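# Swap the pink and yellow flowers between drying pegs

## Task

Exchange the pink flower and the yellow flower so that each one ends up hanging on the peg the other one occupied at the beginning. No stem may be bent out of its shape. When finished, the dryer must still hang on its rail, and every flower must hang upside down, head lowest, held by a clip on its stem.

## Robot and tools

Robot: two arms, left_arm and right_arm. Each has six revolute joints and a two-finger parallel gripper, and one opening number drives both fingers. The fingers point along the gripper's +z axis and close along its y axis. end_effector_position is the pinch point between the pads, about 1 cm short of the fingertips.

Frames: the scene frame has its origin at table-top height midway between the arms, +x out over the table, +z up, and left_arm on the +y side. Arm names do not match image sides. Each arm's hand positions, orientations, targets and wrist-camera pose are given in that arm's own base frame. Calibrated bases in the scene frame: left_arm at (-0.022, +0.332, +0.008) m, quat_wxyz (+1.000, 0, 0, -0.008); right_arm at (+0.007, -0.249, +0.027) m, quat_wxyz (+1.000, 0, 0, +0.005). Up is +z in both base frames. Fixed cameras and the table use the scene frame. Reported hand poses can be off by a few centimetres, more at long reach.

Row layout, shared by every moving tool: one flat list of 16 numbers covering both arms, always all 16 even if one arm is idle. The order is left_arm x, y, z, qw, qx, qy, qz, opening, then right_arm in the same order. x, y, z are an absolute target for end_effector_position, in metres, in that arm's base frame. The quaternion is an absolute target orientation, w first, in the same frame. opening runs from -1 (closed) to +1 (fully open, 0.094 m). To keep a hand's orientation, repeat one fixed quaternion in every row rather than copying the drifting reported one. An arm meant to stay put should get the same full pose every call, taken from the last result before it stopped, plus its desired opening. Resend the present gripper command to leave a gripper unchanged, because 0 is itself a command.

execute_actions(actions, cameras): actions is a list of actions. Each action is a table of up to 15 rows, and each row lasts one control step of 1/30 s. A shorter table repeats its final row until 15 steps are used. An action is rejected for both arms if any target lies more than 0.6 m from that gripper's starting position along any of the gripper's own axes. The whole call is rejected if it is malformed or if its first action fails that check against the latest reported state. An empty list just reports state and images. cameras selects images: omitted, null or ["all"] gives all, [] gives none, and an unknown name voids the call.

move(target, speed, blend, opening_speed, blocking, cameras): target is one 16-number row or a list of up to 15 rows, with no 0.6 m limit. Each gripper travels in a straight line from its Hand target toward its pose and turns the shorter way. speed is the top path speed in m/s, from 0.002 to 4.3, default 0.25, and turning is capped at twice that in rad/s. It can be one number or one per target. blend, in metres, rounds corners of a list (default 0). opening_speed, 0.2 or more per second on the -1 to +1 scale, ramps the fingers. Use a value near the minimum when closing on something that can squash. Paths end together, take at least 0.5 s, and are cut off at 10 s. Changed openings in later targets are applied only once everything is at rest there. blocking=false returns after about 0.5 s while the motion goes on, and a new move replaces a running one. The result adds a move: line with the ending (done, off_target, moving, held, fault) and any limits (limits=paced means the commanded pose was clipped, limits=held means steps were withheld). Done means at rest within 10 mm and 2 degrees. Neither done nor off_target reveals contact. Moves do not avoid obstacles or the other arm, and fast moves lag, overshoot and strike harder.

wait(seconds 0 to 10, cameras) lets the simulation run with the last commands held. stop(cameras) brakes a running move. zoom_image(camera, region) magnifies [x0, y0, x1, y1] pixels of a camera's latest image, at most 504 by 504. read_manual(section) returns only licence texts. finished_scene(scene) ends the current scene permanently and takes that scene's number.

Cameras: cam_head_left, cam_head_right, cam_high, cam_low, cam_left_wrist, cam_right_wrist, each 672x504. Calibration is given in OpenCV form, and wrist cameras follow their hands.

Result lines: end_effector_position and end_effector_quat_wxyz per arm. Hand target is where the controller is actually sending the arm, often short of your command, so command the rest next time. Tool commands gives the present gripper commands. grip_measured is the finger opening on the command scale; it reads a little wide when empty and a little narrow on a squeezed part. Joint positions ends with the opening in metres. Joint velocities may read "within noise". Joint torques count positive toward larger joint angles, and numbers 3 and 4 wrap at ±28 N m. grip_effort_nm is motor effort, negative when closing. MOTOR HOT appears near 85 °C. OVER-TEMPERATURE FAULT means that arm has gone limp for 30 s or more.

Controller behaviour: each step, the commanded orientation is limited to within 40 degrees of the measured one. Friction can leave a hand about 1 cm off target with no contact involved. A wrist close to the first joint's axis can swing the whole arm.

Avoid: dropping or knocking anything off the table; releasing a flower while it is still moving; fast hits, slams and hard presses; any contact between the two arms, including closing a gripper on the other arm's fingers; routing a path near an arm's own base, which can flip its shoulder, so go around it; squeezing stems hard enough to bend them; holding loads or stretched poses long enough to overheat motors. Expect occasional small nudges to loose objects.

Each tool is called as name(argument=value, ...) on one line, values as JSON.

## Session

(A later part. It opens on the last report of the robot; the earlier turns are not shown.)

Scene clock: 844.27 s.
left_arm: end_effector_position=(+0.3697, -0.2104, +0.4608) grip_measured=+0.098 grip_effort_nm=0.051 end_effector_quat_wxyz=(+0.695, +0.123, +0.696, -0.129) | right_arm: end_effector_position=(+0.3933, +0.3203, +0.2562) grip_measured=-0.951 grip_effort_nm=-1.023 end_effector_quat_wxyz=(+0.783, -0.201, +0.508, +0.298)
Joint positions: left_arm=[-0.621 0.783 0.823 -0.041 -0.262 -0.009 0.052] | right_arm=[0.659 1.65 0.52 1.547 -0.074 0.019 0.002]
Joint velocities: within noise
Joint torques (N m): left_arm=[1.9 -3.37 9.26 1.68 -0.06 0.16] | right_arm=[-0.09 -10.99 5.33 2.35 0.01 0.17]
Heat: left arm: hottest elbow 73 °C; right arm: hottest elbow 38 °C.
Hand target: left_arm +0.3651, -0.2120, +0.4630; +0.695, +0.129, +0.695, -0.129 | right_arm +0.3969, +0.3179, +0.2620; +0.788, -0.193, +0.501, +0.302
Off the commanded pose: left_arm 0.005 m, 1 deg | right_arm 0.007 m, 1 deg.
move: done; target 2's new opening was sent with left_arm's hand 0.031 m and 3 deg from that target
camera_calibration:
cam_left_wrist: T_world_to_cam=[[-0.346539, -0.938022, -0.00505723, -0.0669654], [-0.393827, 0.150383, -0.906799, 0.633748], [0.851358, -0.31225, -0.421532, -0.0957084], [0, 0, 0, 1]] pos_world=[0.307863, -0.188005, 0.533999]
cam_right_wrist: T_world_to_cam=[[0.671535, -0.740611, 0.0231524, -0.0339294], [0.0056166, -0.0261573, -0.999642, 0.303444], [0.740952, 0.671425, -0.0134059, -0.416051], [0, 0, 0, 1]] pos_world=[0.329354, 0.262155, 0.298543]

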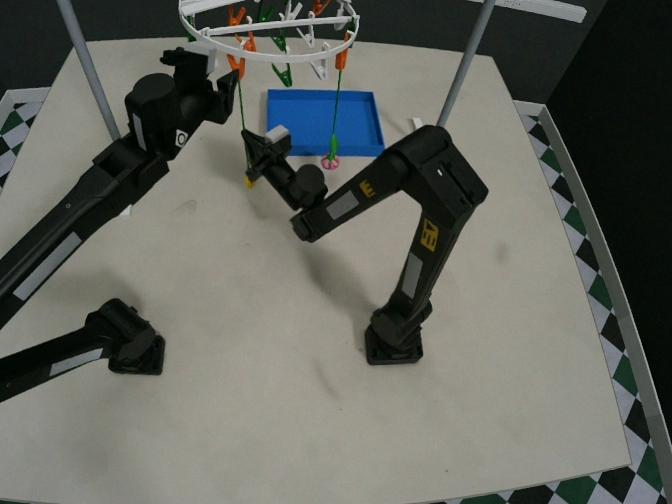

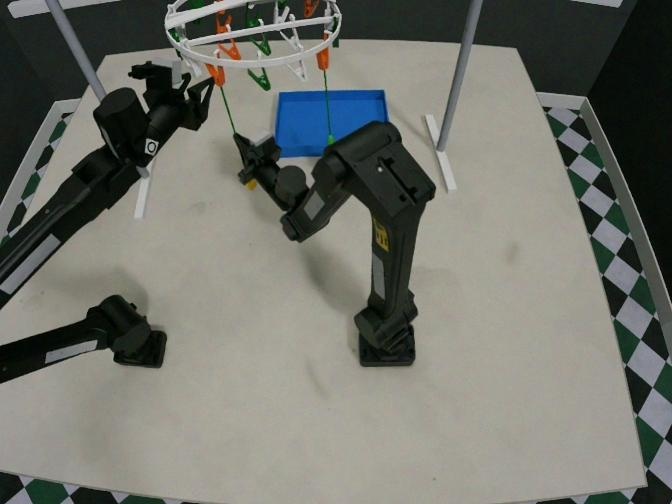

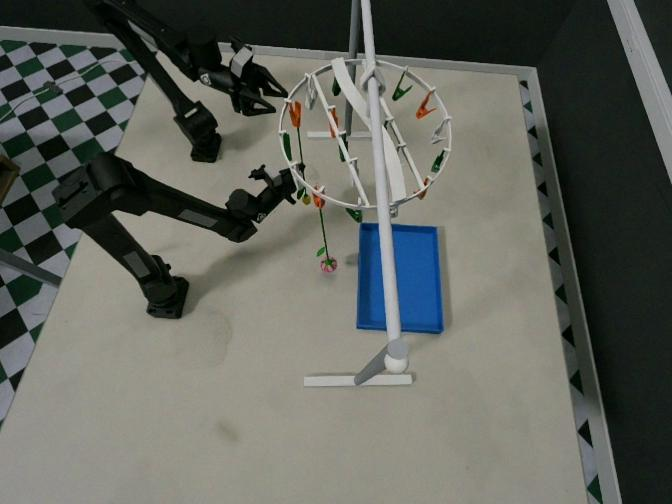

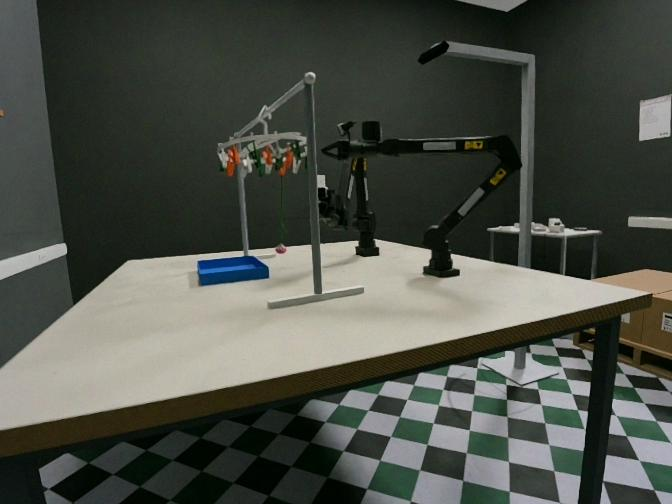

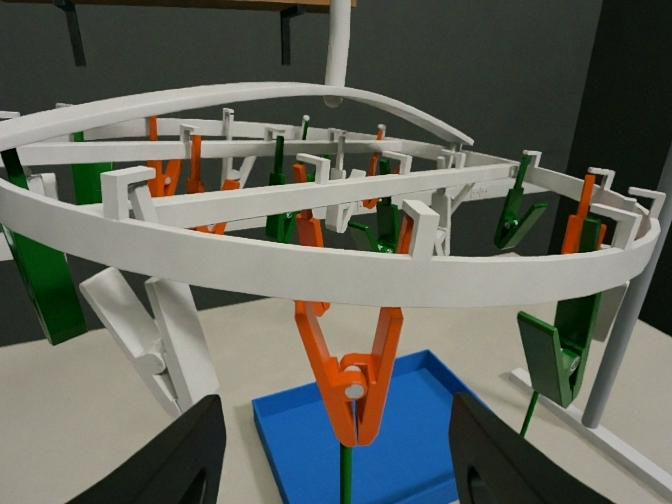

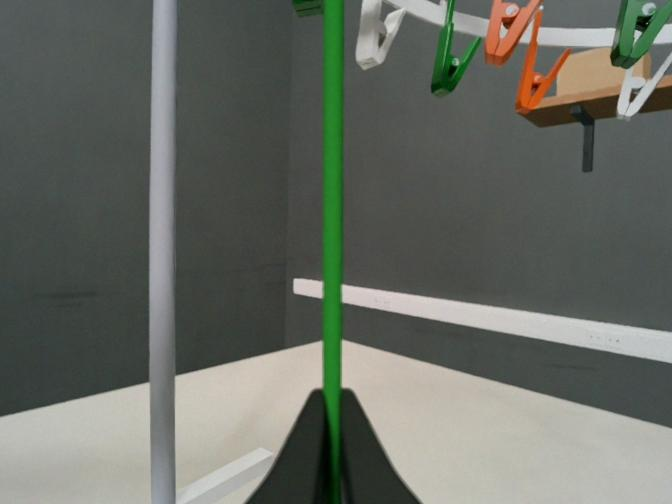

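move(target=[0.365,-0.212,0.463,0.695,0.1289,0.695,-0.1289,0.1,0.396,0.311,0.246,0.787,-0.1925,0.501,0.3021,-0.98], speed=0.04, cameras=["cam_left_wrist","cam_high","cam_head_right"])

zoom_image(camera="cam_left_wrist", region=[270, 300, 430, 504])

zoom_image(camera="cam_high", region=[285, 95, 315, 140])

zoom_image(camera="cam_head_right", region=[200, 60, 250, 160])

Scene clock: 851.27 s.
left_arm: end_effector_position=(+0.3696, -0.2105, +0.4607) grip_measured=+0.098 grip_effort_nm=0.046 end_effector_quat_wxyz=(+0.695, +0.123, +0.697, -0.129) | right_arm: end_effector_position=(+0.3954, +0.3165, +0.2554) grip_measured=-0.951 grip_effort_nm=-1.028 end_effector_quat_wxyz=(+0.785, -0.201, +0.504, +0.297)
Joint positions: left_arm=[-0.622 0.783 0.823 -0.041 -0.262 -0.009 0.052] | right_arm=[0.647 1.66 0.52 1.565 -0.086 0.021 0.002]
Joint velocities: within noise
Joint torques (N m): left_arm=[1.85 -3.43 9.26 1.73 -0.06 0.15] | right_arm=[-0.15 -9.93 3.55 2.39 -0.05 0.19]
Heat: left arm: hottest elbow 69 °C; right arm: hottest elbow 38 °C.
Hand target: left_arm +0.3651, -0.2120, +0.4629; +0.695, +0.129, +0.695, -0.129 | right_arm +0.3960, +0.3111, +0.2465; +0.781, -0.197, +0.512, +0.299
Off the commanded pose: left_arm 0.005 m, 1 deg | right_arm 0.011 m, 1 deg.
joint sent to its limit (right arm) — joint 4 (wrist pitch), upper limit. The joint targets still meet the commanded pose.
move: off_target (right_arm)
camera_calibration:
cam_left_wrist: T_world_to_cam=[[-0.346602, -0.937998, -0.00511887, -0.0670023], [-0.394063, 0.150559, -0.906668, 0.633799], [0.851223, -0.312236, -0.421815, -0.0955444], [0, 0, 0, 1]] pos_world=[0.307863, -0.188105, 0.534]
Images, in order (width x height): cam_head_right 672x504, cam_high 672x504, cam_left_wrist 672x504.

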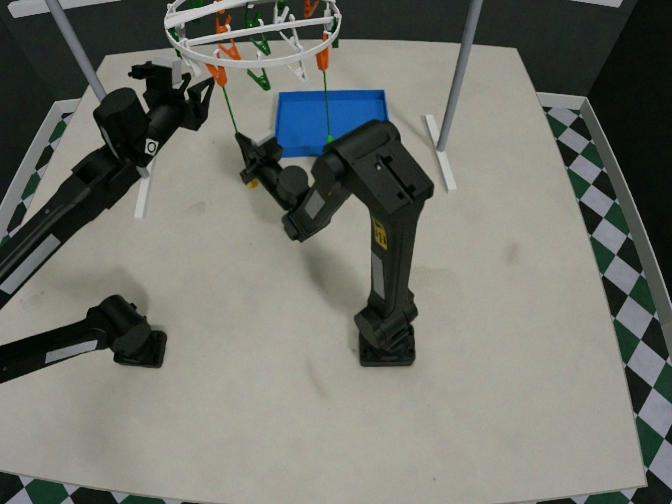

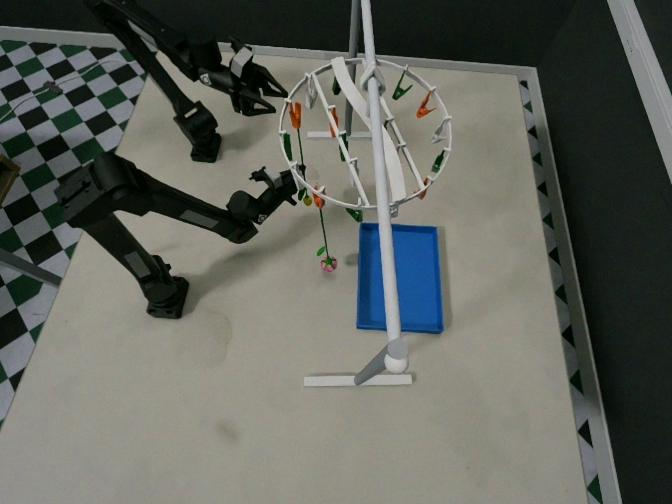

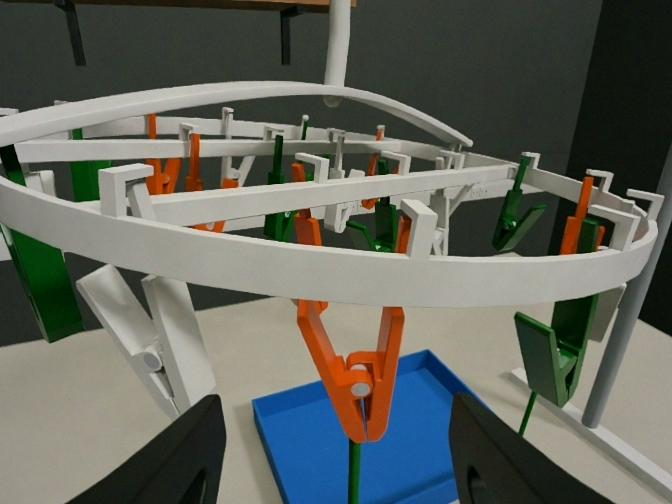

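Scaled by 2.471 from the camera's 672x504 image, which has a finer 960x720 frame.

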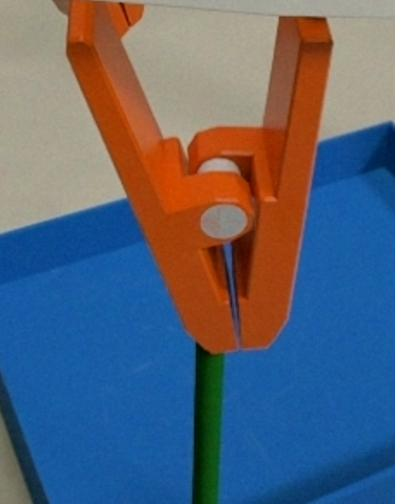

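Scaled by 11.200 from the camera's 672x504 image, which has a finer 960x720 frame.

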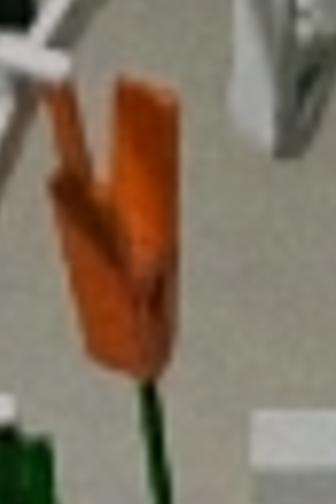

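Scaled by 5.040 from the camera's 672x504 image, which has a finer 960x720 frame.

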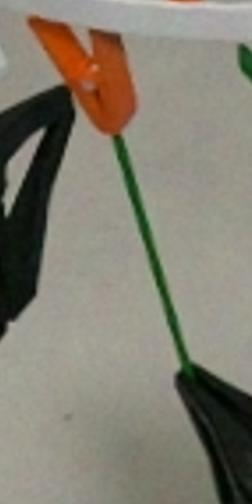

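move(target=[0.365,-0.212,0.463,0.695,0.1289,0.695,-0.1289,0.1,0.397,0.310,0.225,0.787,-0.1925,0.501,0.3021,-0.98], speed=0.04, cameras=["cam_left_wrist","cam_high","cam_head_right"])

zoom_image(camera="cam_left_wrist", region=[270, 300, 430, 504])

zoom_image(camera="cam_high", region=[285, 95, 315, 140])

zoom_image(camera="cam_head_right", region=[200, 60, 250, 160])

Scene clock: 856.27 s.
left_arm: end_effector_position=(+0.3696, -0.2105, +0.4607) grip_measured=+0.098 grip_effort_nm=0.046 end_effector_quat_wxyz=(+0.695, +0.123, +0.697, -0.129) | right_arm: end_effector_position=(+0.3959, +0.3153, +0.2332) grip_measured=-0.951 grip_effort_nm=-1.033 end_effector_quat_wxyz=(+0.772, -0.207, +0.524, +0.293)
Joint positions: left_arm=[-0.622 0.783 0.823 -0.041 -0.262 -0.009 0.052] | right_arm=[0.643 1.694 0.504 1.566 -0.091 0.022 0.002]
Joint velocities: within noise
Joint torques (N m): left_arm=[1.85 -3.43 9.26 1.72 -0.06 0.15] | right_arm=[-0.26 -10.17 3.48 2.4 -0.04 0.16]
Heat: left arm: hottest elbow 67 °C; right arm: hottest elbow 37 °C.
Hand target: left_arm +0.3651, -0.2120, +0.4629; +0.695, +0.129, +0.695, -0.129 | right_arm +0.3970, +0.3101, +0.2256; +0.769, -0.203, +0.530, +0.294
Off the commanded pose: left_arm 0.005 m, 1 deg | right_arm 0.010 m, 4 deg.
joint sent to its limit (right arm) — joint 4 (wrist pitch), upper limit. The joint targets are off in orientation, not in position.
move: off_target (right_arm)
camera_calibration:
cam_left_wrist: T_world_to_cam=[[-0.346602, -0.937998, -0.00511887, -0.0670023], [-0.394063, 0.150559, -0.906668, 0.633799], [0.851223, -0.312236, -0.421815, -0.0955444], [0, 0, 0, 1]] pos_world=[0.307863, -0.188105, 0.534]
Images, in order (width x height): cam_head_right 672x504, cam_high 672x504, cam_left_wrist 672x504.

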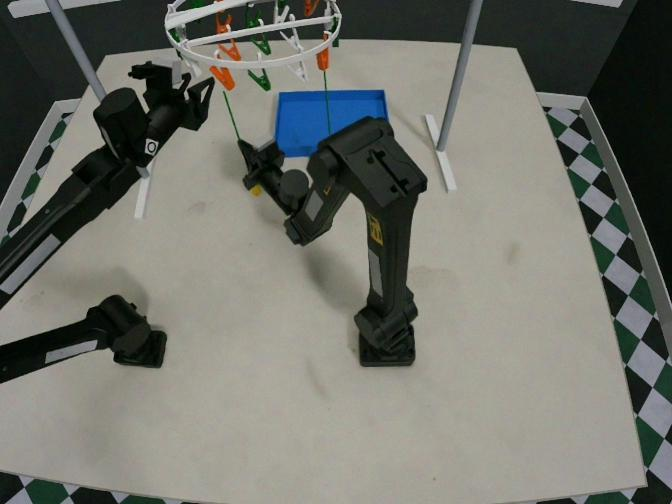

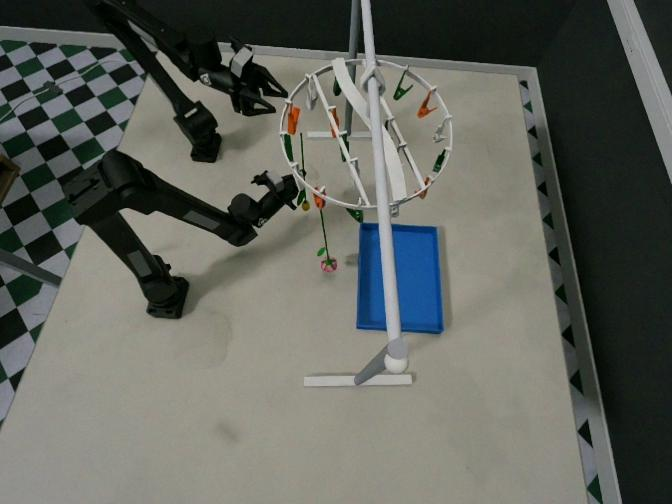

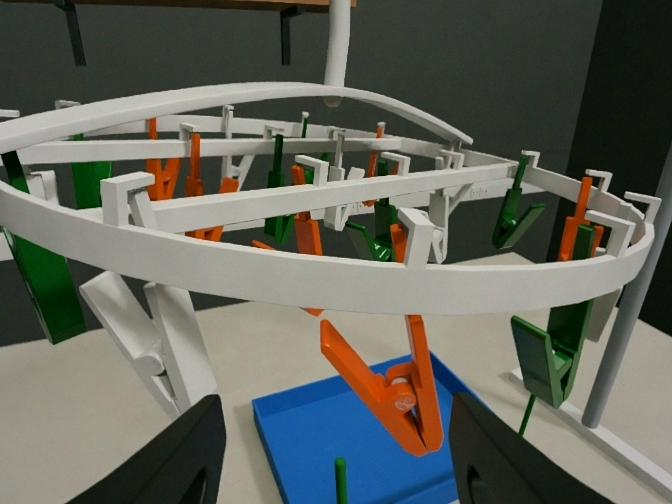

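Scaled by 2.471 from the camera's 672x504 image, which has a finer 960x720 frame.

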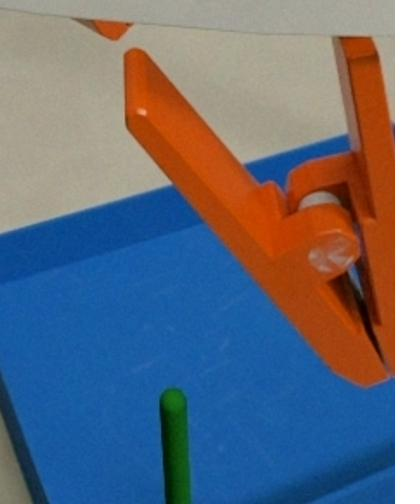

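Scaled by 11.200 from the camera's 672x504 image, which has a finer 960x720 frame.

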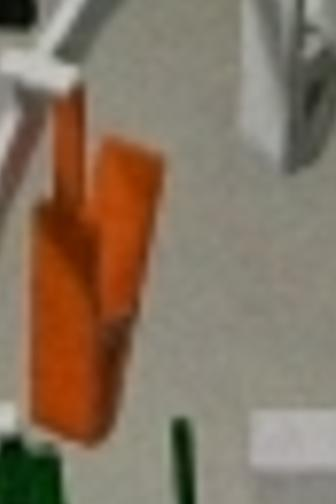

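Scaled by 5.040 from the camera's 672x504 image, which has a finer 960x720 frame.

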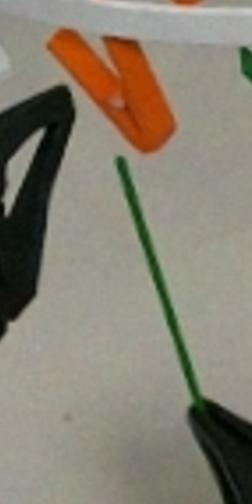

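move(target=[[0.365,-0.212,0.463,0.695,0.1289,0.695,-0.1289,0.3,0.397,0.305,0.205,0.787,-0.1925,0.501,0.3021,-0.98],[0.366,-0.233,0.463,0.695,0.1289,0.695,-0.1289,0.3,0.397,0.305,0.205,0.787,-0.1925,0.501,0.3021,-0.98],[0.397,-0.245,0.463,0.695,0.1289,0.695,-0.1289,0.3,0.397,0.305,0.205,0.787,-0.1925,0.501,0.3021,-0.98]], speed=0.05, cameras=["cam_left_wrist","cam_high"])

Scene clock: 869.67 s.
left_arm: end_effector_position=(+0.3886, -0.2441, +0.4243) grip_measured=+0.298 grip_effort_nm=0.051 end_effector_quat_wxyz=(+0.672, +0.140, +0.717, -0.123) | right_arm: end_effector_position=(+0.3963, +0.3104, +0.2132) grip_measured=-0.951 grip_effort_nm=-1.033 end_effector_quat_wxyz=(+0.760, -0.214, +0.541, +0.289)
Joint positions: left_arm=[-0.669 0.893 0.823 -0.001 -0.296 -0.009 0.061] | right_arm=[0.63 1.721 0.485 1.566 -0.103 0.022 0.002]
Joint velocities: within noise
Joint torques (N m): left_arm=[3.31 -3.31 13.34 2.97 0.14 0.16] | right_arm=[-0.38 -9.99 3.15 2.39 -0.05 0.16]
Heat: left arm: hottest elbow 63 °C; right arm: hottest elbow 37 °C.
Hand target: left_arm +0.3946, -0.2435, +0.4621; +0.695, +0.129, +0.695, -0.129 | right_arm +0.3971, +0.3052, +0.2057; +0.756, -0.210, +0.548, +0.289
Off the commanded pose: left_arm 0.040 m, 4 deg | right_arm 0.010 m, 6 deg.
joint sent to its limit (right arm) — joint 4 (wrist pitch), upper limit. The joint targets are off in orientation, not in position.
move: off_target (left_arm, right_arm)
camera_calibration:
cam_left_wrist: T_world_to_cam=[[-0.360996, -0.932207, -0.0259201, -0.0763894], [-0.440948, 0.195116, -0.876068, 0.629342], [0.821734, -0.304828, -0.48149, -0.0989772], [0, 0, 0, 1]] pos_world=[0.331264, -0.224176, 0.50171]
Images, in order (width x height): cam_high 672x504, cam_left_wrist 672x504.

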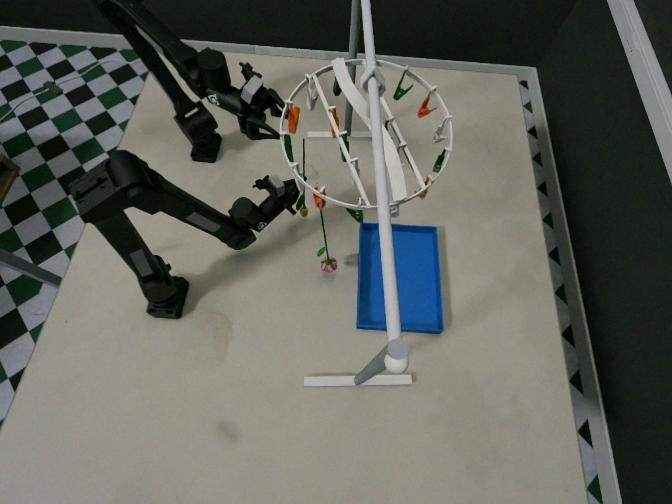

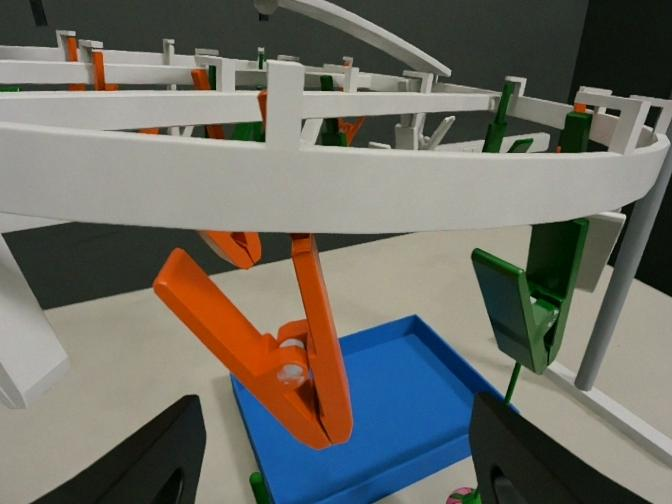

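move(target=[[0.404,-0.221,0.463,0.695,0.1289,0.695,-0.1289,0.3,0.397,0.305,0.205,0.787,-0.1925,0.501,0.3021,-0.98],[0.422,-0.235,0.465,0.695,0.1289,0.695,-0.1289,0.3,0.397,0.305,0.205,0.787,-0.1925,0.501,0.3021,-0.98]], speed=0.06, cameras=["cam_left_wrist"])

Scene clock: 874.33 s.
left_arm: end_effector_position=(+0.4132, -0.2330, +0.4238) grip_measured=+0.298 grip_effort_nm=0.051 end_effector_quat_wxyz=(+0.669, +0.139, +0.719, -0.123) | right_arm: end_effector_position=(+0.3964, +0.3103, +0.2132) grip_measured=-0.951 grip_effort_nm=-1.033 end_effector_quat_wxyz=(+0.760, -0.214, +0.541, +0.288)
Joint positions: left_arm=[-0.591 0.934 0.847 0.012 -0.218 -0.008 0.061] | right_arm=[0.63 1.721 0.485 1.566 -0.103 0.022 0.002]
Joint velocities: within noise
Joint torques (N m): left_arm=[3.02 -3.72 13.63 3.03 0.05 0.15] | right_arm=[-0.21 -9.82 3.21 2.44 -0.05 0.17]
Heat: left arm: hottest elbow 63 °C; right arm: hottest elbow 37 °C.
Hand target: left_arm +0.4193, -0.2335, +0.4640; +0.695, +0.129, +0.695, -0.129 | right_arm +0.3972, +0.3051, +0.2057; +0.756, -0.210, +0.548, +0.289
Off the commanded pose: left_arm 0.042 m, 4 deg | right_arm 0.010 m, 6 deg.
joint sent to its limit (right arm) — joint 4 (wrist pitch), upper limit. The joint targets are off in orientation, not in position.
move: off_target (left_arm, right_arm)
camera_calibration:
cam_left_wrist: T_world_to_cam=[[-0.360273, -0.932582, -0.0222207, -0.0590847], [-0.446451, 0.193289, -0.873682, 0.638525], [0.819076, -0.304843, -0.485989, -0.113031], [0, 0, 0, 1]] pos_world=[0.356364, -0.212978, 0.501623]
Images, in order (width x height): cam_left_wrist 672x504.

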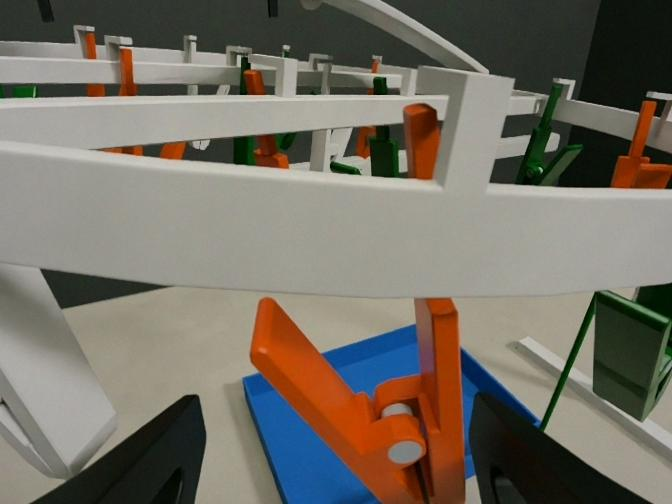

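move(target=[[0.426,-0.244,0.465,0.695,0.1289,0.695,-0.1289,0.3,0.397,0.305,0.205,0.787,-0.1925,0.501,0.3021,-0.98],[0.426,-0.244,0.465,0.695,0.1289,0.695,-0.1289,-0.72,0.397,0.305,0.205,0.787,-0.1925,0.501,0.3021,-0.98]], speed=0.06, opening_speed=0.4, cameras=["cam_left_wrist","cam_high"])

Scene clock: 880.30 s.
left_arm: end_effector_position=(+0.4204, -0.2352, +0.4263) grip_measured=-0.576 grip_effort_nm=-1.053 end_effector_quat_wxyz=(+0.672, +0.133, +0.719, -0.119) | right_arm: end_effector_position=(+0.3964, +0.3103, +0.2132) grip_measured=-0.951 grip_effort_nm=-1.033 end_effector_quat_wxyz=(+0.760, -0.214, +0.541, +0.288)
Joint positions: left_arm=[-0.591 0.956 0.863 0.023 -0.231 -0.008 0.02] | right_arm=[0.63 1.721 0.485 1.566 -0.103 0.022 0.002]
Joint velocities: within noise
Joint torques (N m): left_arm=[1.85 -3.84 13.53 3 -0.06 0.14] | right_arm=[-0.21 -9.93 3.14 2.4 -0.05 0.14]
Heat: left arm: hottest elbow 64 °C; right arm: hottest elbow 36 °C.
Hand target: left_arm +0.4235, -0.2424, +0.4642; +0.695, +0.129, +0.695, -0.129 | right_arm +0.3972, +0.3051, +0.2057; +0.756, -0.210, +0.548, +0.289
Off the commanded pose: left_arm 0.040 m, 4 deg | right_arm 0.010 m, 6 deg.
joint sent to its limit (right arm) — joint 4 (wrist pitch), upper limit. The joint targets are off in orientation, not in position.
move: off_target (left_arm, right_arm); target 2's new opening was sent with left_arm's hand 0.041 m and 4 deg from that target
camera_calibration:
cam_left_wrist: T_world_to_cam=[[-0.347697, -0.937346, -0.0221302, -0.0649354], [-0.445219, 0.185829, -0.875927, 0.642919], [0.825159, -0.294704, -0.481937, -0.120346], [0, 0, 0, 1]] pos_world=[0.362966, -0.215806, 0.503714]
Images, in order (width x height): cam_high 672x504, cam_left_wrist 672x504.

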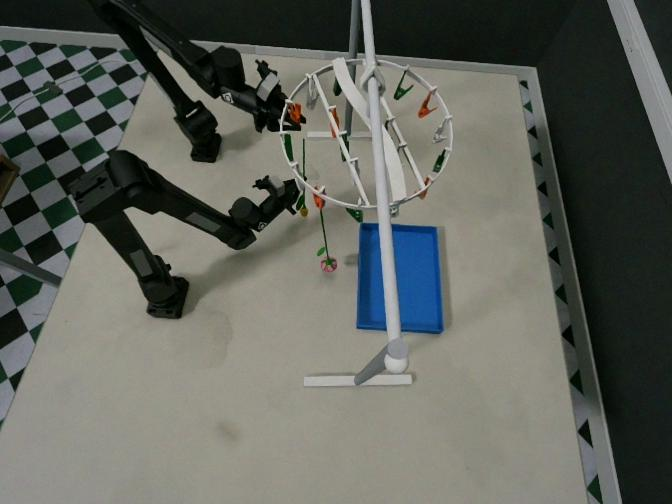

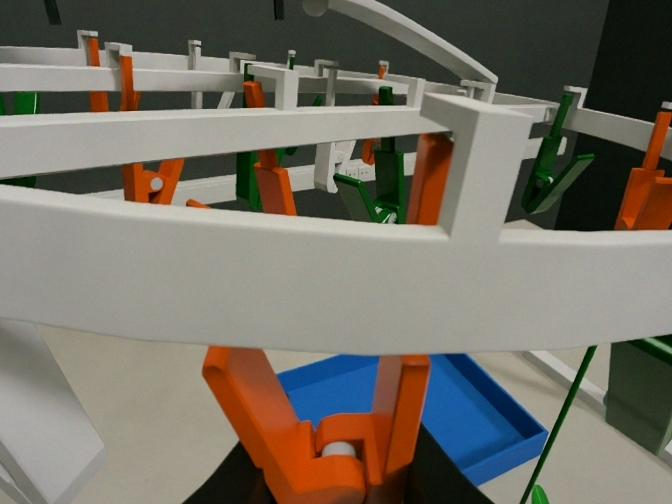

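move(target=[[0.426,-0.244,0.465,0.695,0.1289,0.695,-0.1289,-0.72,0.407,0.302,0.225,0.787,-0.1925,0.501,0.3021,-0.98],[0.426,-0.244,0.465,0.695,0.1289,0.695,-0.1289,-0.72,0.407,0.302,0.25,0.787,-0.1925,0.501,0.3021,-0.98]], speed=0.04, cameras=["cam_left_wrist","cam_high","cam_head_left","cam_head_right"])

zoom_image(camera="cam_high", region=[285, 95, 315, 140])

zoom_image(camera="cam_head_left", region=[225, 40, 265, 130])

zoom_image(camera="cam_head_right", region=[200, 60, 250, 160])

Scene clock: 887.50 s.
left_arm: end_effector_position=(+0.4205, -0.2352, +0.4261) grip_measured=-0.577 grip_effort_nm=-1.062 end_effector_quat_wxyz=(+0.672, +0.133, +0.719, -0.119) | right_arm: end_effector_position=(+0.3982, +0.3018, +0.2316) grip_measured=-0.951 grip_effort_nm=-1.033 end_effector_quat_wxyz=(+0.770, -0.207, +0.527, +0.294)
Joint positions: left_arm=[-0.591 0.957 0.863 0.023 -0.232 -0.008 0.02] | right_arm=[0.607 1.682 0.485 1.566 -0.124 0.038 0.002]
Joint velocities: within noise
Joint torques (N m): left_arm=[1.85 -3.84 13.55 3 -0.06 0.14] | right_arm=[-0.15 -11.75 6.53 2.39 0.02 0.2]
Heat: left arm: hottest elbow 64 °C; right arm: hottest elbow 36 °C.
Hand target: left_arm +0.4236, -0.2424, +0.4640; +0.695, +0.129, +0.695, -0.129 | right_arm +0.4064, +0.3016, +0.2503; +0.783, -0.195, +0.508, +0.300
Off the commanded pose: left_arm 0.040 m, 4 deg | right_arm 0.020 m, 4 deg.
joint sent to its limit (right arm) — joint 4 (wrist pitch), upper limit. The joint targets still meet the commanded pose.
move: off_target (left_arm, right_arm)
camera_calibration:
cam_left_wrist: T_world_to_cam=[[-0.347332, -0.93748, -0.0221857, -0.065037], [-0.445547, 0.185798, -0.875767, 0.642909], [0.825136, -0.294297, -0.482225, -0.120235], [0, 0, 0, 1]] pos_world=[0.363067, -0.215807, 0.503615]
Images, in order (width x height): cam_head_left 672x504, cam_head_right 672x504, cam_high 672x504, cam_left_wrist 672x504.

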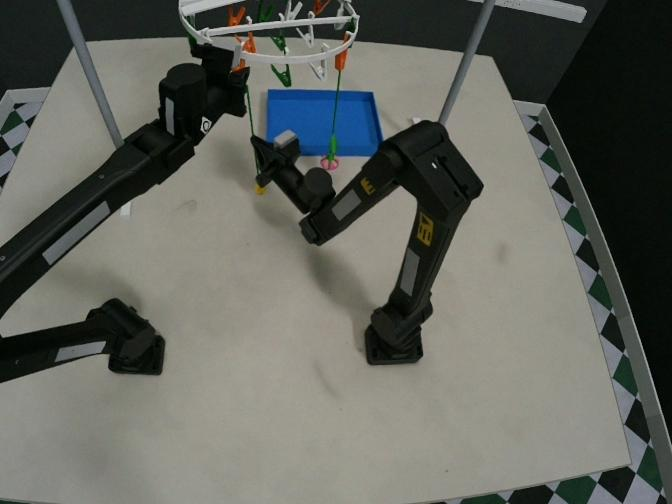

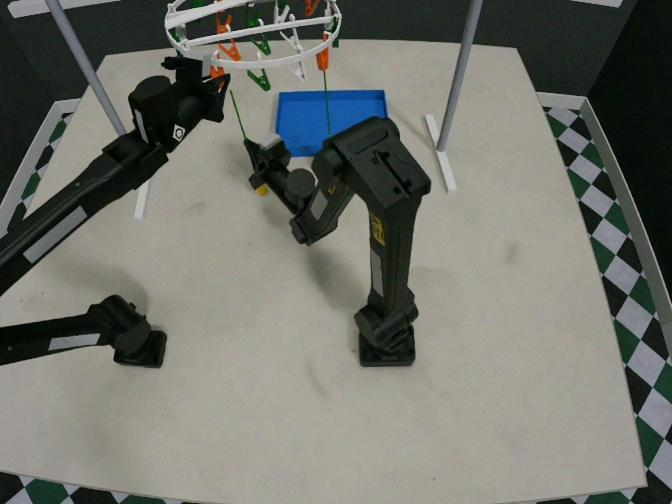

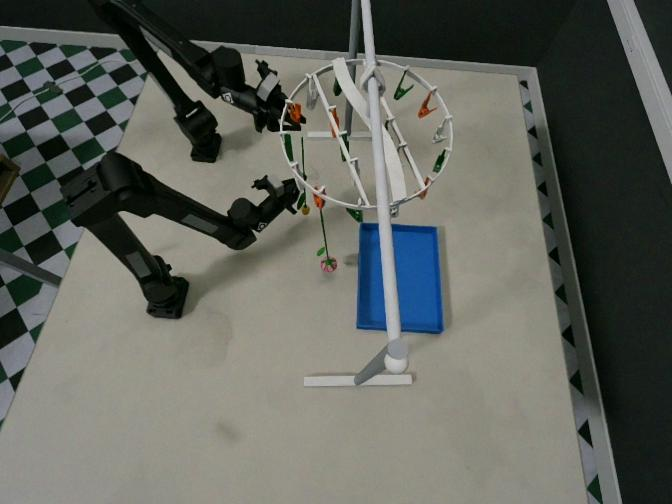

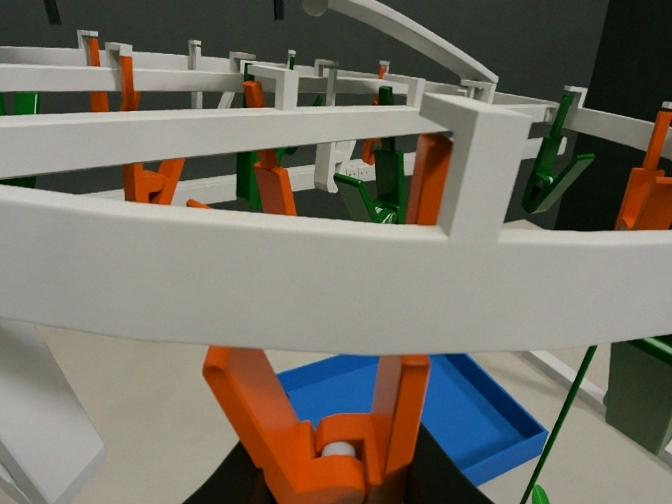

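Scaled by 11.200 from the camera's 672x504 image, which has a finer 960x720 frame.

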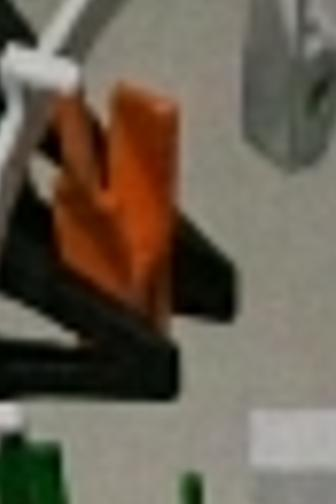

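Scaled by 5.600 from the camera's 672x504 image, which has a finer 960x720 frame.

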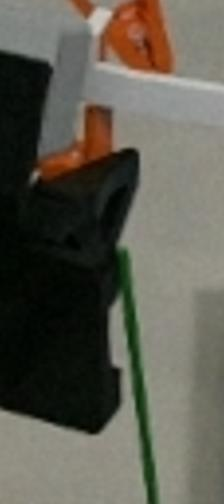

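Scaled by 5.040 from the camera's 672x504 image, which has a finer 960x720 frame.

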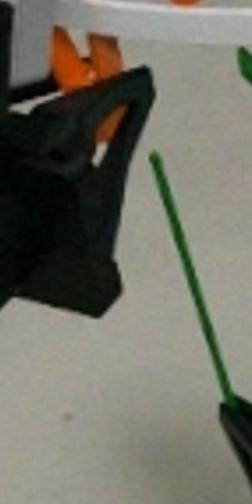

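move(target=[0.426,-0.244,0.465,0.695,0.1289,0.695,-0.1289,-0.72,0.408,0.316,0.255,0.787,-0.1925,0.501,0.3021,-0.98], speed=0.04, cameras=["cam_left_wrist","cam_high","cam_head_left","cam_head_right"])

zoom_image(camera="cam_high", region=[285, 95, 315, 140])

zoom_image(camera="cam_head_left", region=[225, 40, 265, 130])

zoom_image(camera="cam_head_right", region=[200, 60, 250, 160])

Scene clock: 893.80 s.
left_arm: end_effector_position=(+0.4205, -0.2352, +0.4261) grip_measured=-0.577 grip_effort_nm=-1.062 end_effector_quat_wxyz=(+0.672, +0.133, +0.719, -0.119) | right_arm: end_effector_position=(+0.4038, +0.3074, +0.2425) grip_measured=-0.951 grip_effort_nm=-1.033 end_effector_quat_wxyz=(+0.779, -0.197, +0.518, +0.294)
Joint positions: left_arm=[-0.591 0.957 0.863 0.023 -0.232 -0.008 0.02] | right_arm=[0.619 1.682 0.514 1.566 -0.097 0.039 0.002]
Joint velocities: within noise
Joint torques (N m): left_arm=[1.9 -3.84 13.53 2.99 -0.06 0.14] | right_arm=[1.08 -10.64 6.82 2.36 0.12 0.1]
Heat: left arm: hottest elbow 65 °C; right arm: hottest elbow 36 °C.
Hand target: left_arm +0.4236, -0.2424, +0.4641; +0.695, +0.129, +0.695, -0.129 | right_arm +0.4075, +0.3155, +0.2550; +0.787, -0.193, +0.502, +0.302
Off the commanded pose: left_arm 0.040 m, 4 deg | right_arm 0.016 m, 2 deg.
joint sent to its limit (right arm) — joint 4 (wrist pitch), upper limit. The joint targets still meet the commanded pose.
move: off_target (left_arm, right_arm)
camera_calibration:
cam_left_wrist: T_world_to_cam=[[-0.347332, -0.93748, -0.0221857, -0.065037], [-0.445547, 0.185798, -0.875767, 0.642909], [0.825136, -0.294297, -0.482225, -0.120235], [0, 0, 0, 1]] pos_world=[0.363067, -0.215807, 0.503615]
Images, in order (width x height): cam_head_left 672x504, cam_head_right 672x504, cam_high 672x504, cam_left_wrist 672x504.

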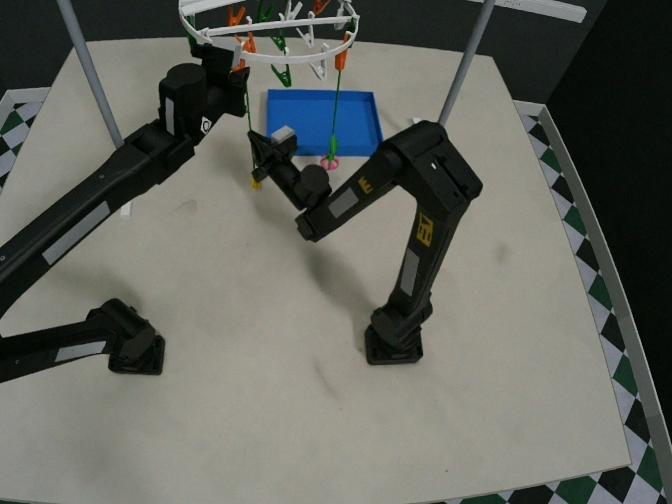

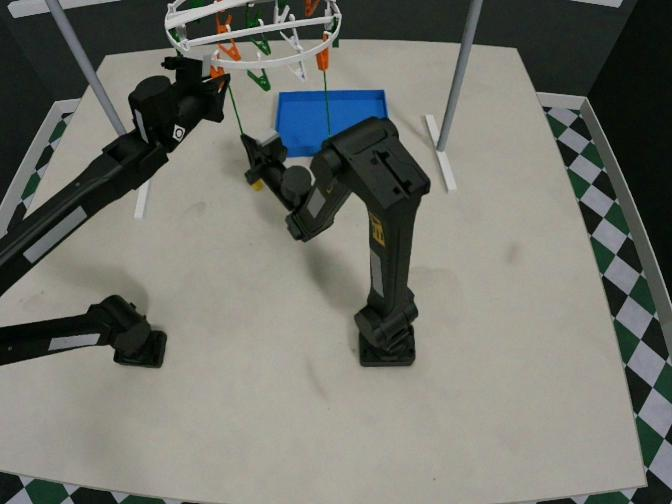

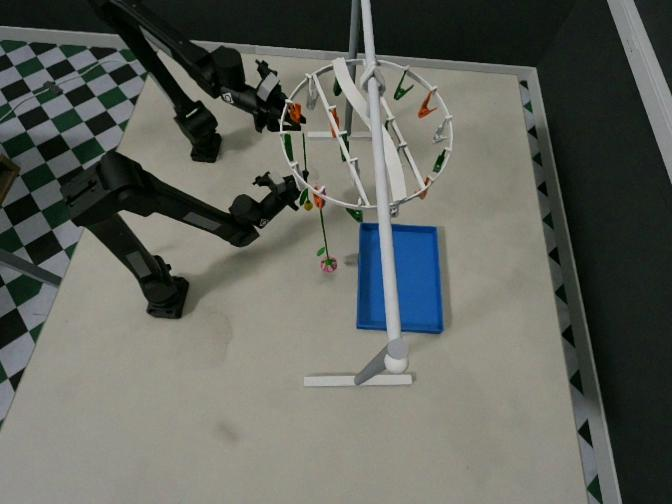

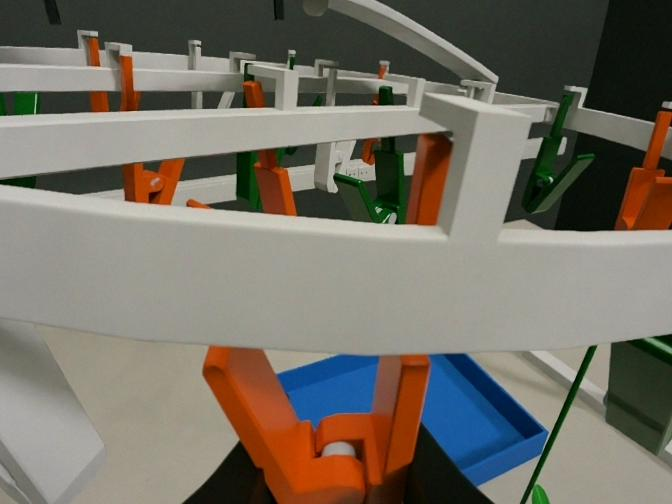

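Scaled by 11.200 from the camera's 672x504 image, which has a finer 960x720 frame.

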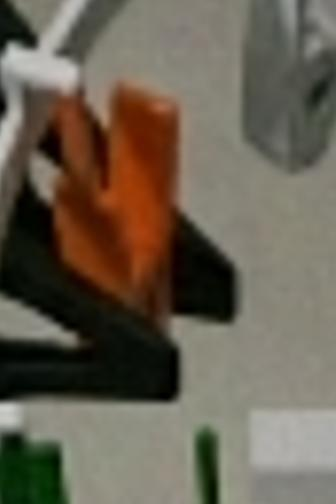

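Scaled by 5.600 from the camera's 672x504 image, which has a finer 960x720 frame.

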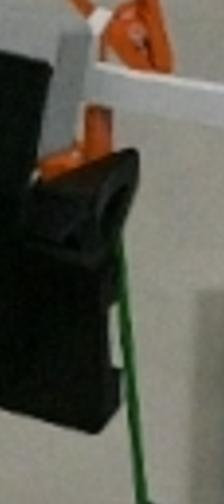

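Scaled by 5.040 from the camera's 672x504 image, which has a finer 960x720 frame.

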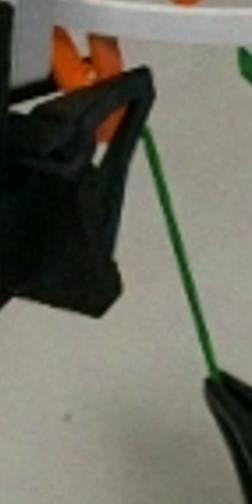

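move(target=[0.426,-0.244,0.465,0.695,0.1289,0.695,-0.1289,-0.72,0.398,0.317,0.253,0.787,-0.1925,0.501,0.3021,-0.98], speed=0.04, cameras=["cam_left_wrist","cam_high","cam_head_left","cam_head_right"])

zoom_image(camera="cam_high", region=[285, 95, 315, 140])

zoom_image(camera="cam_head_left", region=[225, 40, 265, 130])

zoom_image(camera="cam_head_right", region=[200, 60, 250, 160])

Scene clock: 900.03 s.
left_arm: end_effector_position=(+0.4205, -0.2352, +0.4261) grip_measured=-0.577 grip_effort_nm=-1.072 end_effector_quat_wxyz=(+0.672, +0.133, +0.719, -0.119) | right_arm: end_effector_position=(+0.4001, +0.3125, +0.2426) grip_measured=-0.951 grip_effort_nm=-1.033 end_effector_quat_wxyz=(+0.778, -0.195, +0.519, +0.297)
Joint positions: left_arm=[-0.591 0.957 0.863 0.023 -0.232 -0.008 0.02] | right_arm=[0.637 1.682 0.514 1.566 -0.08 0.039 0.002]
Joint velocities: within noise
Joint torques (N m): left_arm=[1.85 -3.9 13.52 3 -0.06 0.14] | right_arm=[1.38 -12.16 5.24 2.4 0.11 0.01]
Heat: left arm: hottest elbow 65 °C; right arm: hottest elbow 36 °C.
Hand target: left_arm +0.4236, -0.2424, +0.4641; +0.695, +0.129, +0.695, -0.129 | right_arm +0.3980, +0.3168, +0.2533; +0.785, -0.194, +0.505, +0.301
Off the commanded pose: left_arm 0.040 m, 4 deg | right_arm 0.011 m, 2 deg.
joint sent to its limit (right arm) — joint 4 (wrist pitch), upper limit. The joint targets still meet the commanded pose.
move: off_target (left_arm, right_arm)
camera_calibration:
cam_left_wrist: T_world_to_cam=[[-0.347332, -0.93748, -0.0221857, -0.065037], [-0.445547, 0.185798, -0.875767, 0.642909], [0.825136, -0.294297, -0.482225, -0.120235], [0, 0, 0, 1]] pos_world=[0.363067, -0.215807, 0.503615]
Images, in order (width x height): cam_head_left 672x504, cam_head_right 672x504, cam_high 672x504, cam_left_wrist 672x504.

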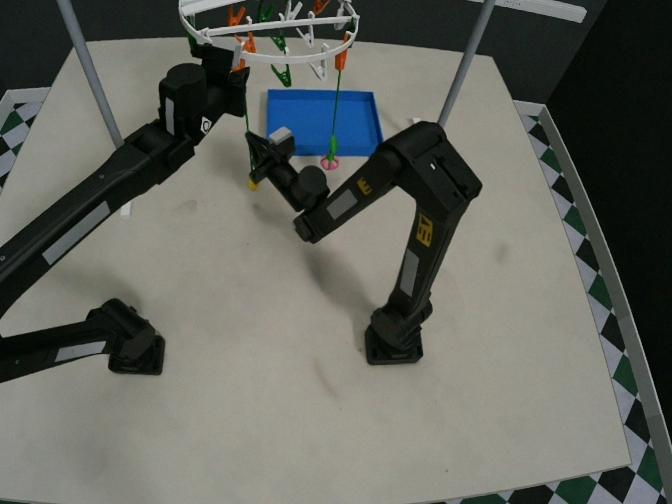

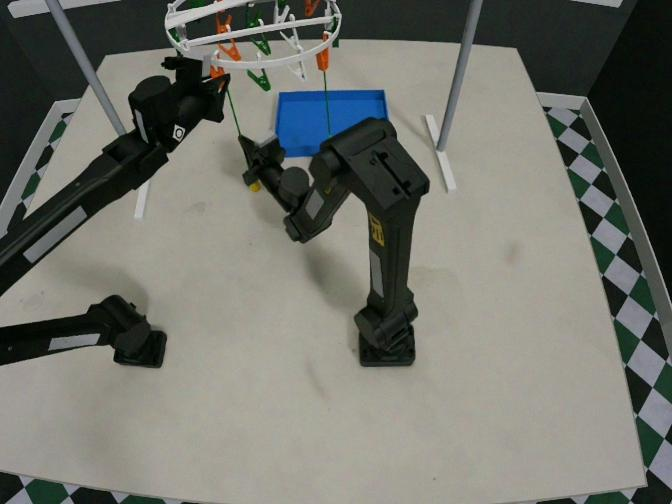

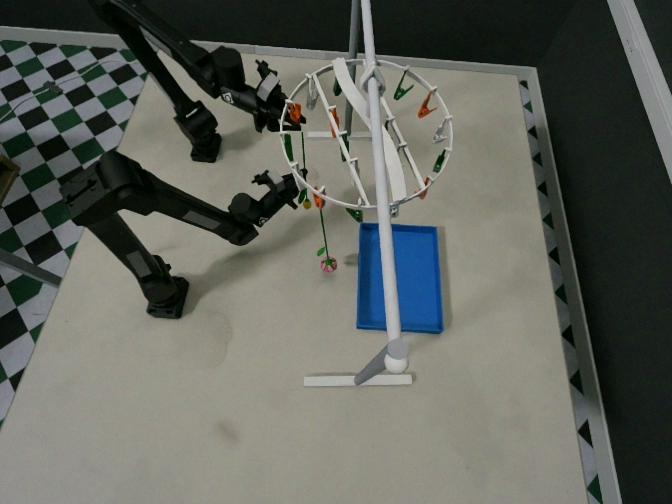

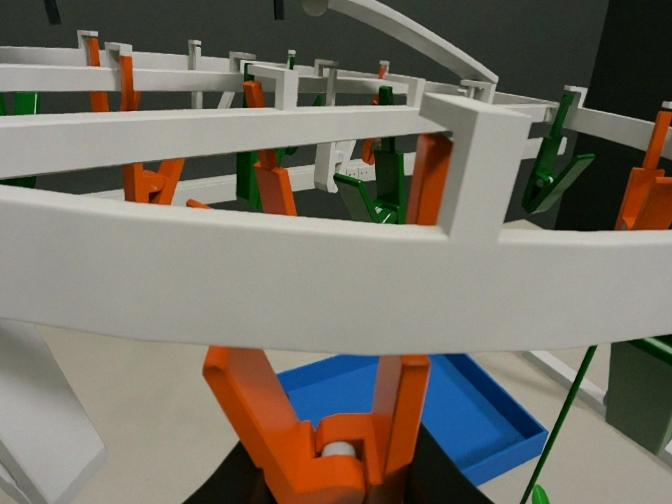

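Scaled by 11.200 from the camera's 672x504 image, which has a finer 960x720 frame.

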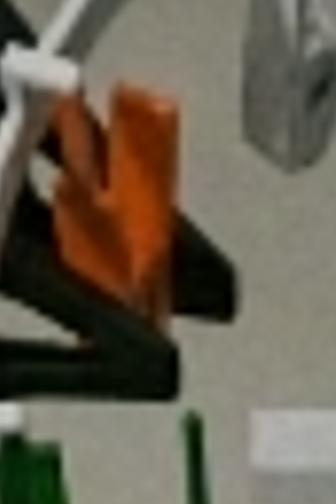

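Scaled by 5.600 from the camera's 672x504 image, which has a finer 960x720 frame.

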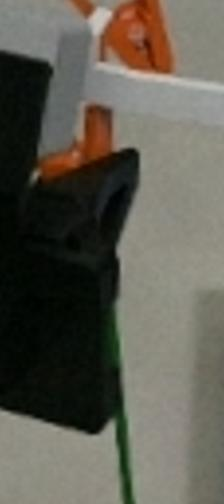

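Scaled by 5.040 from the camera's 672x504 image, which has a finer 960x720 frame.

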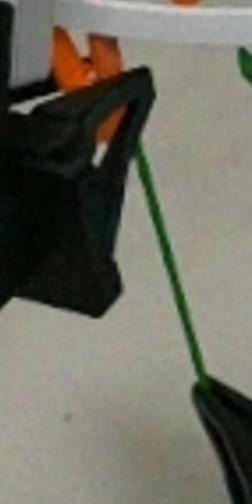

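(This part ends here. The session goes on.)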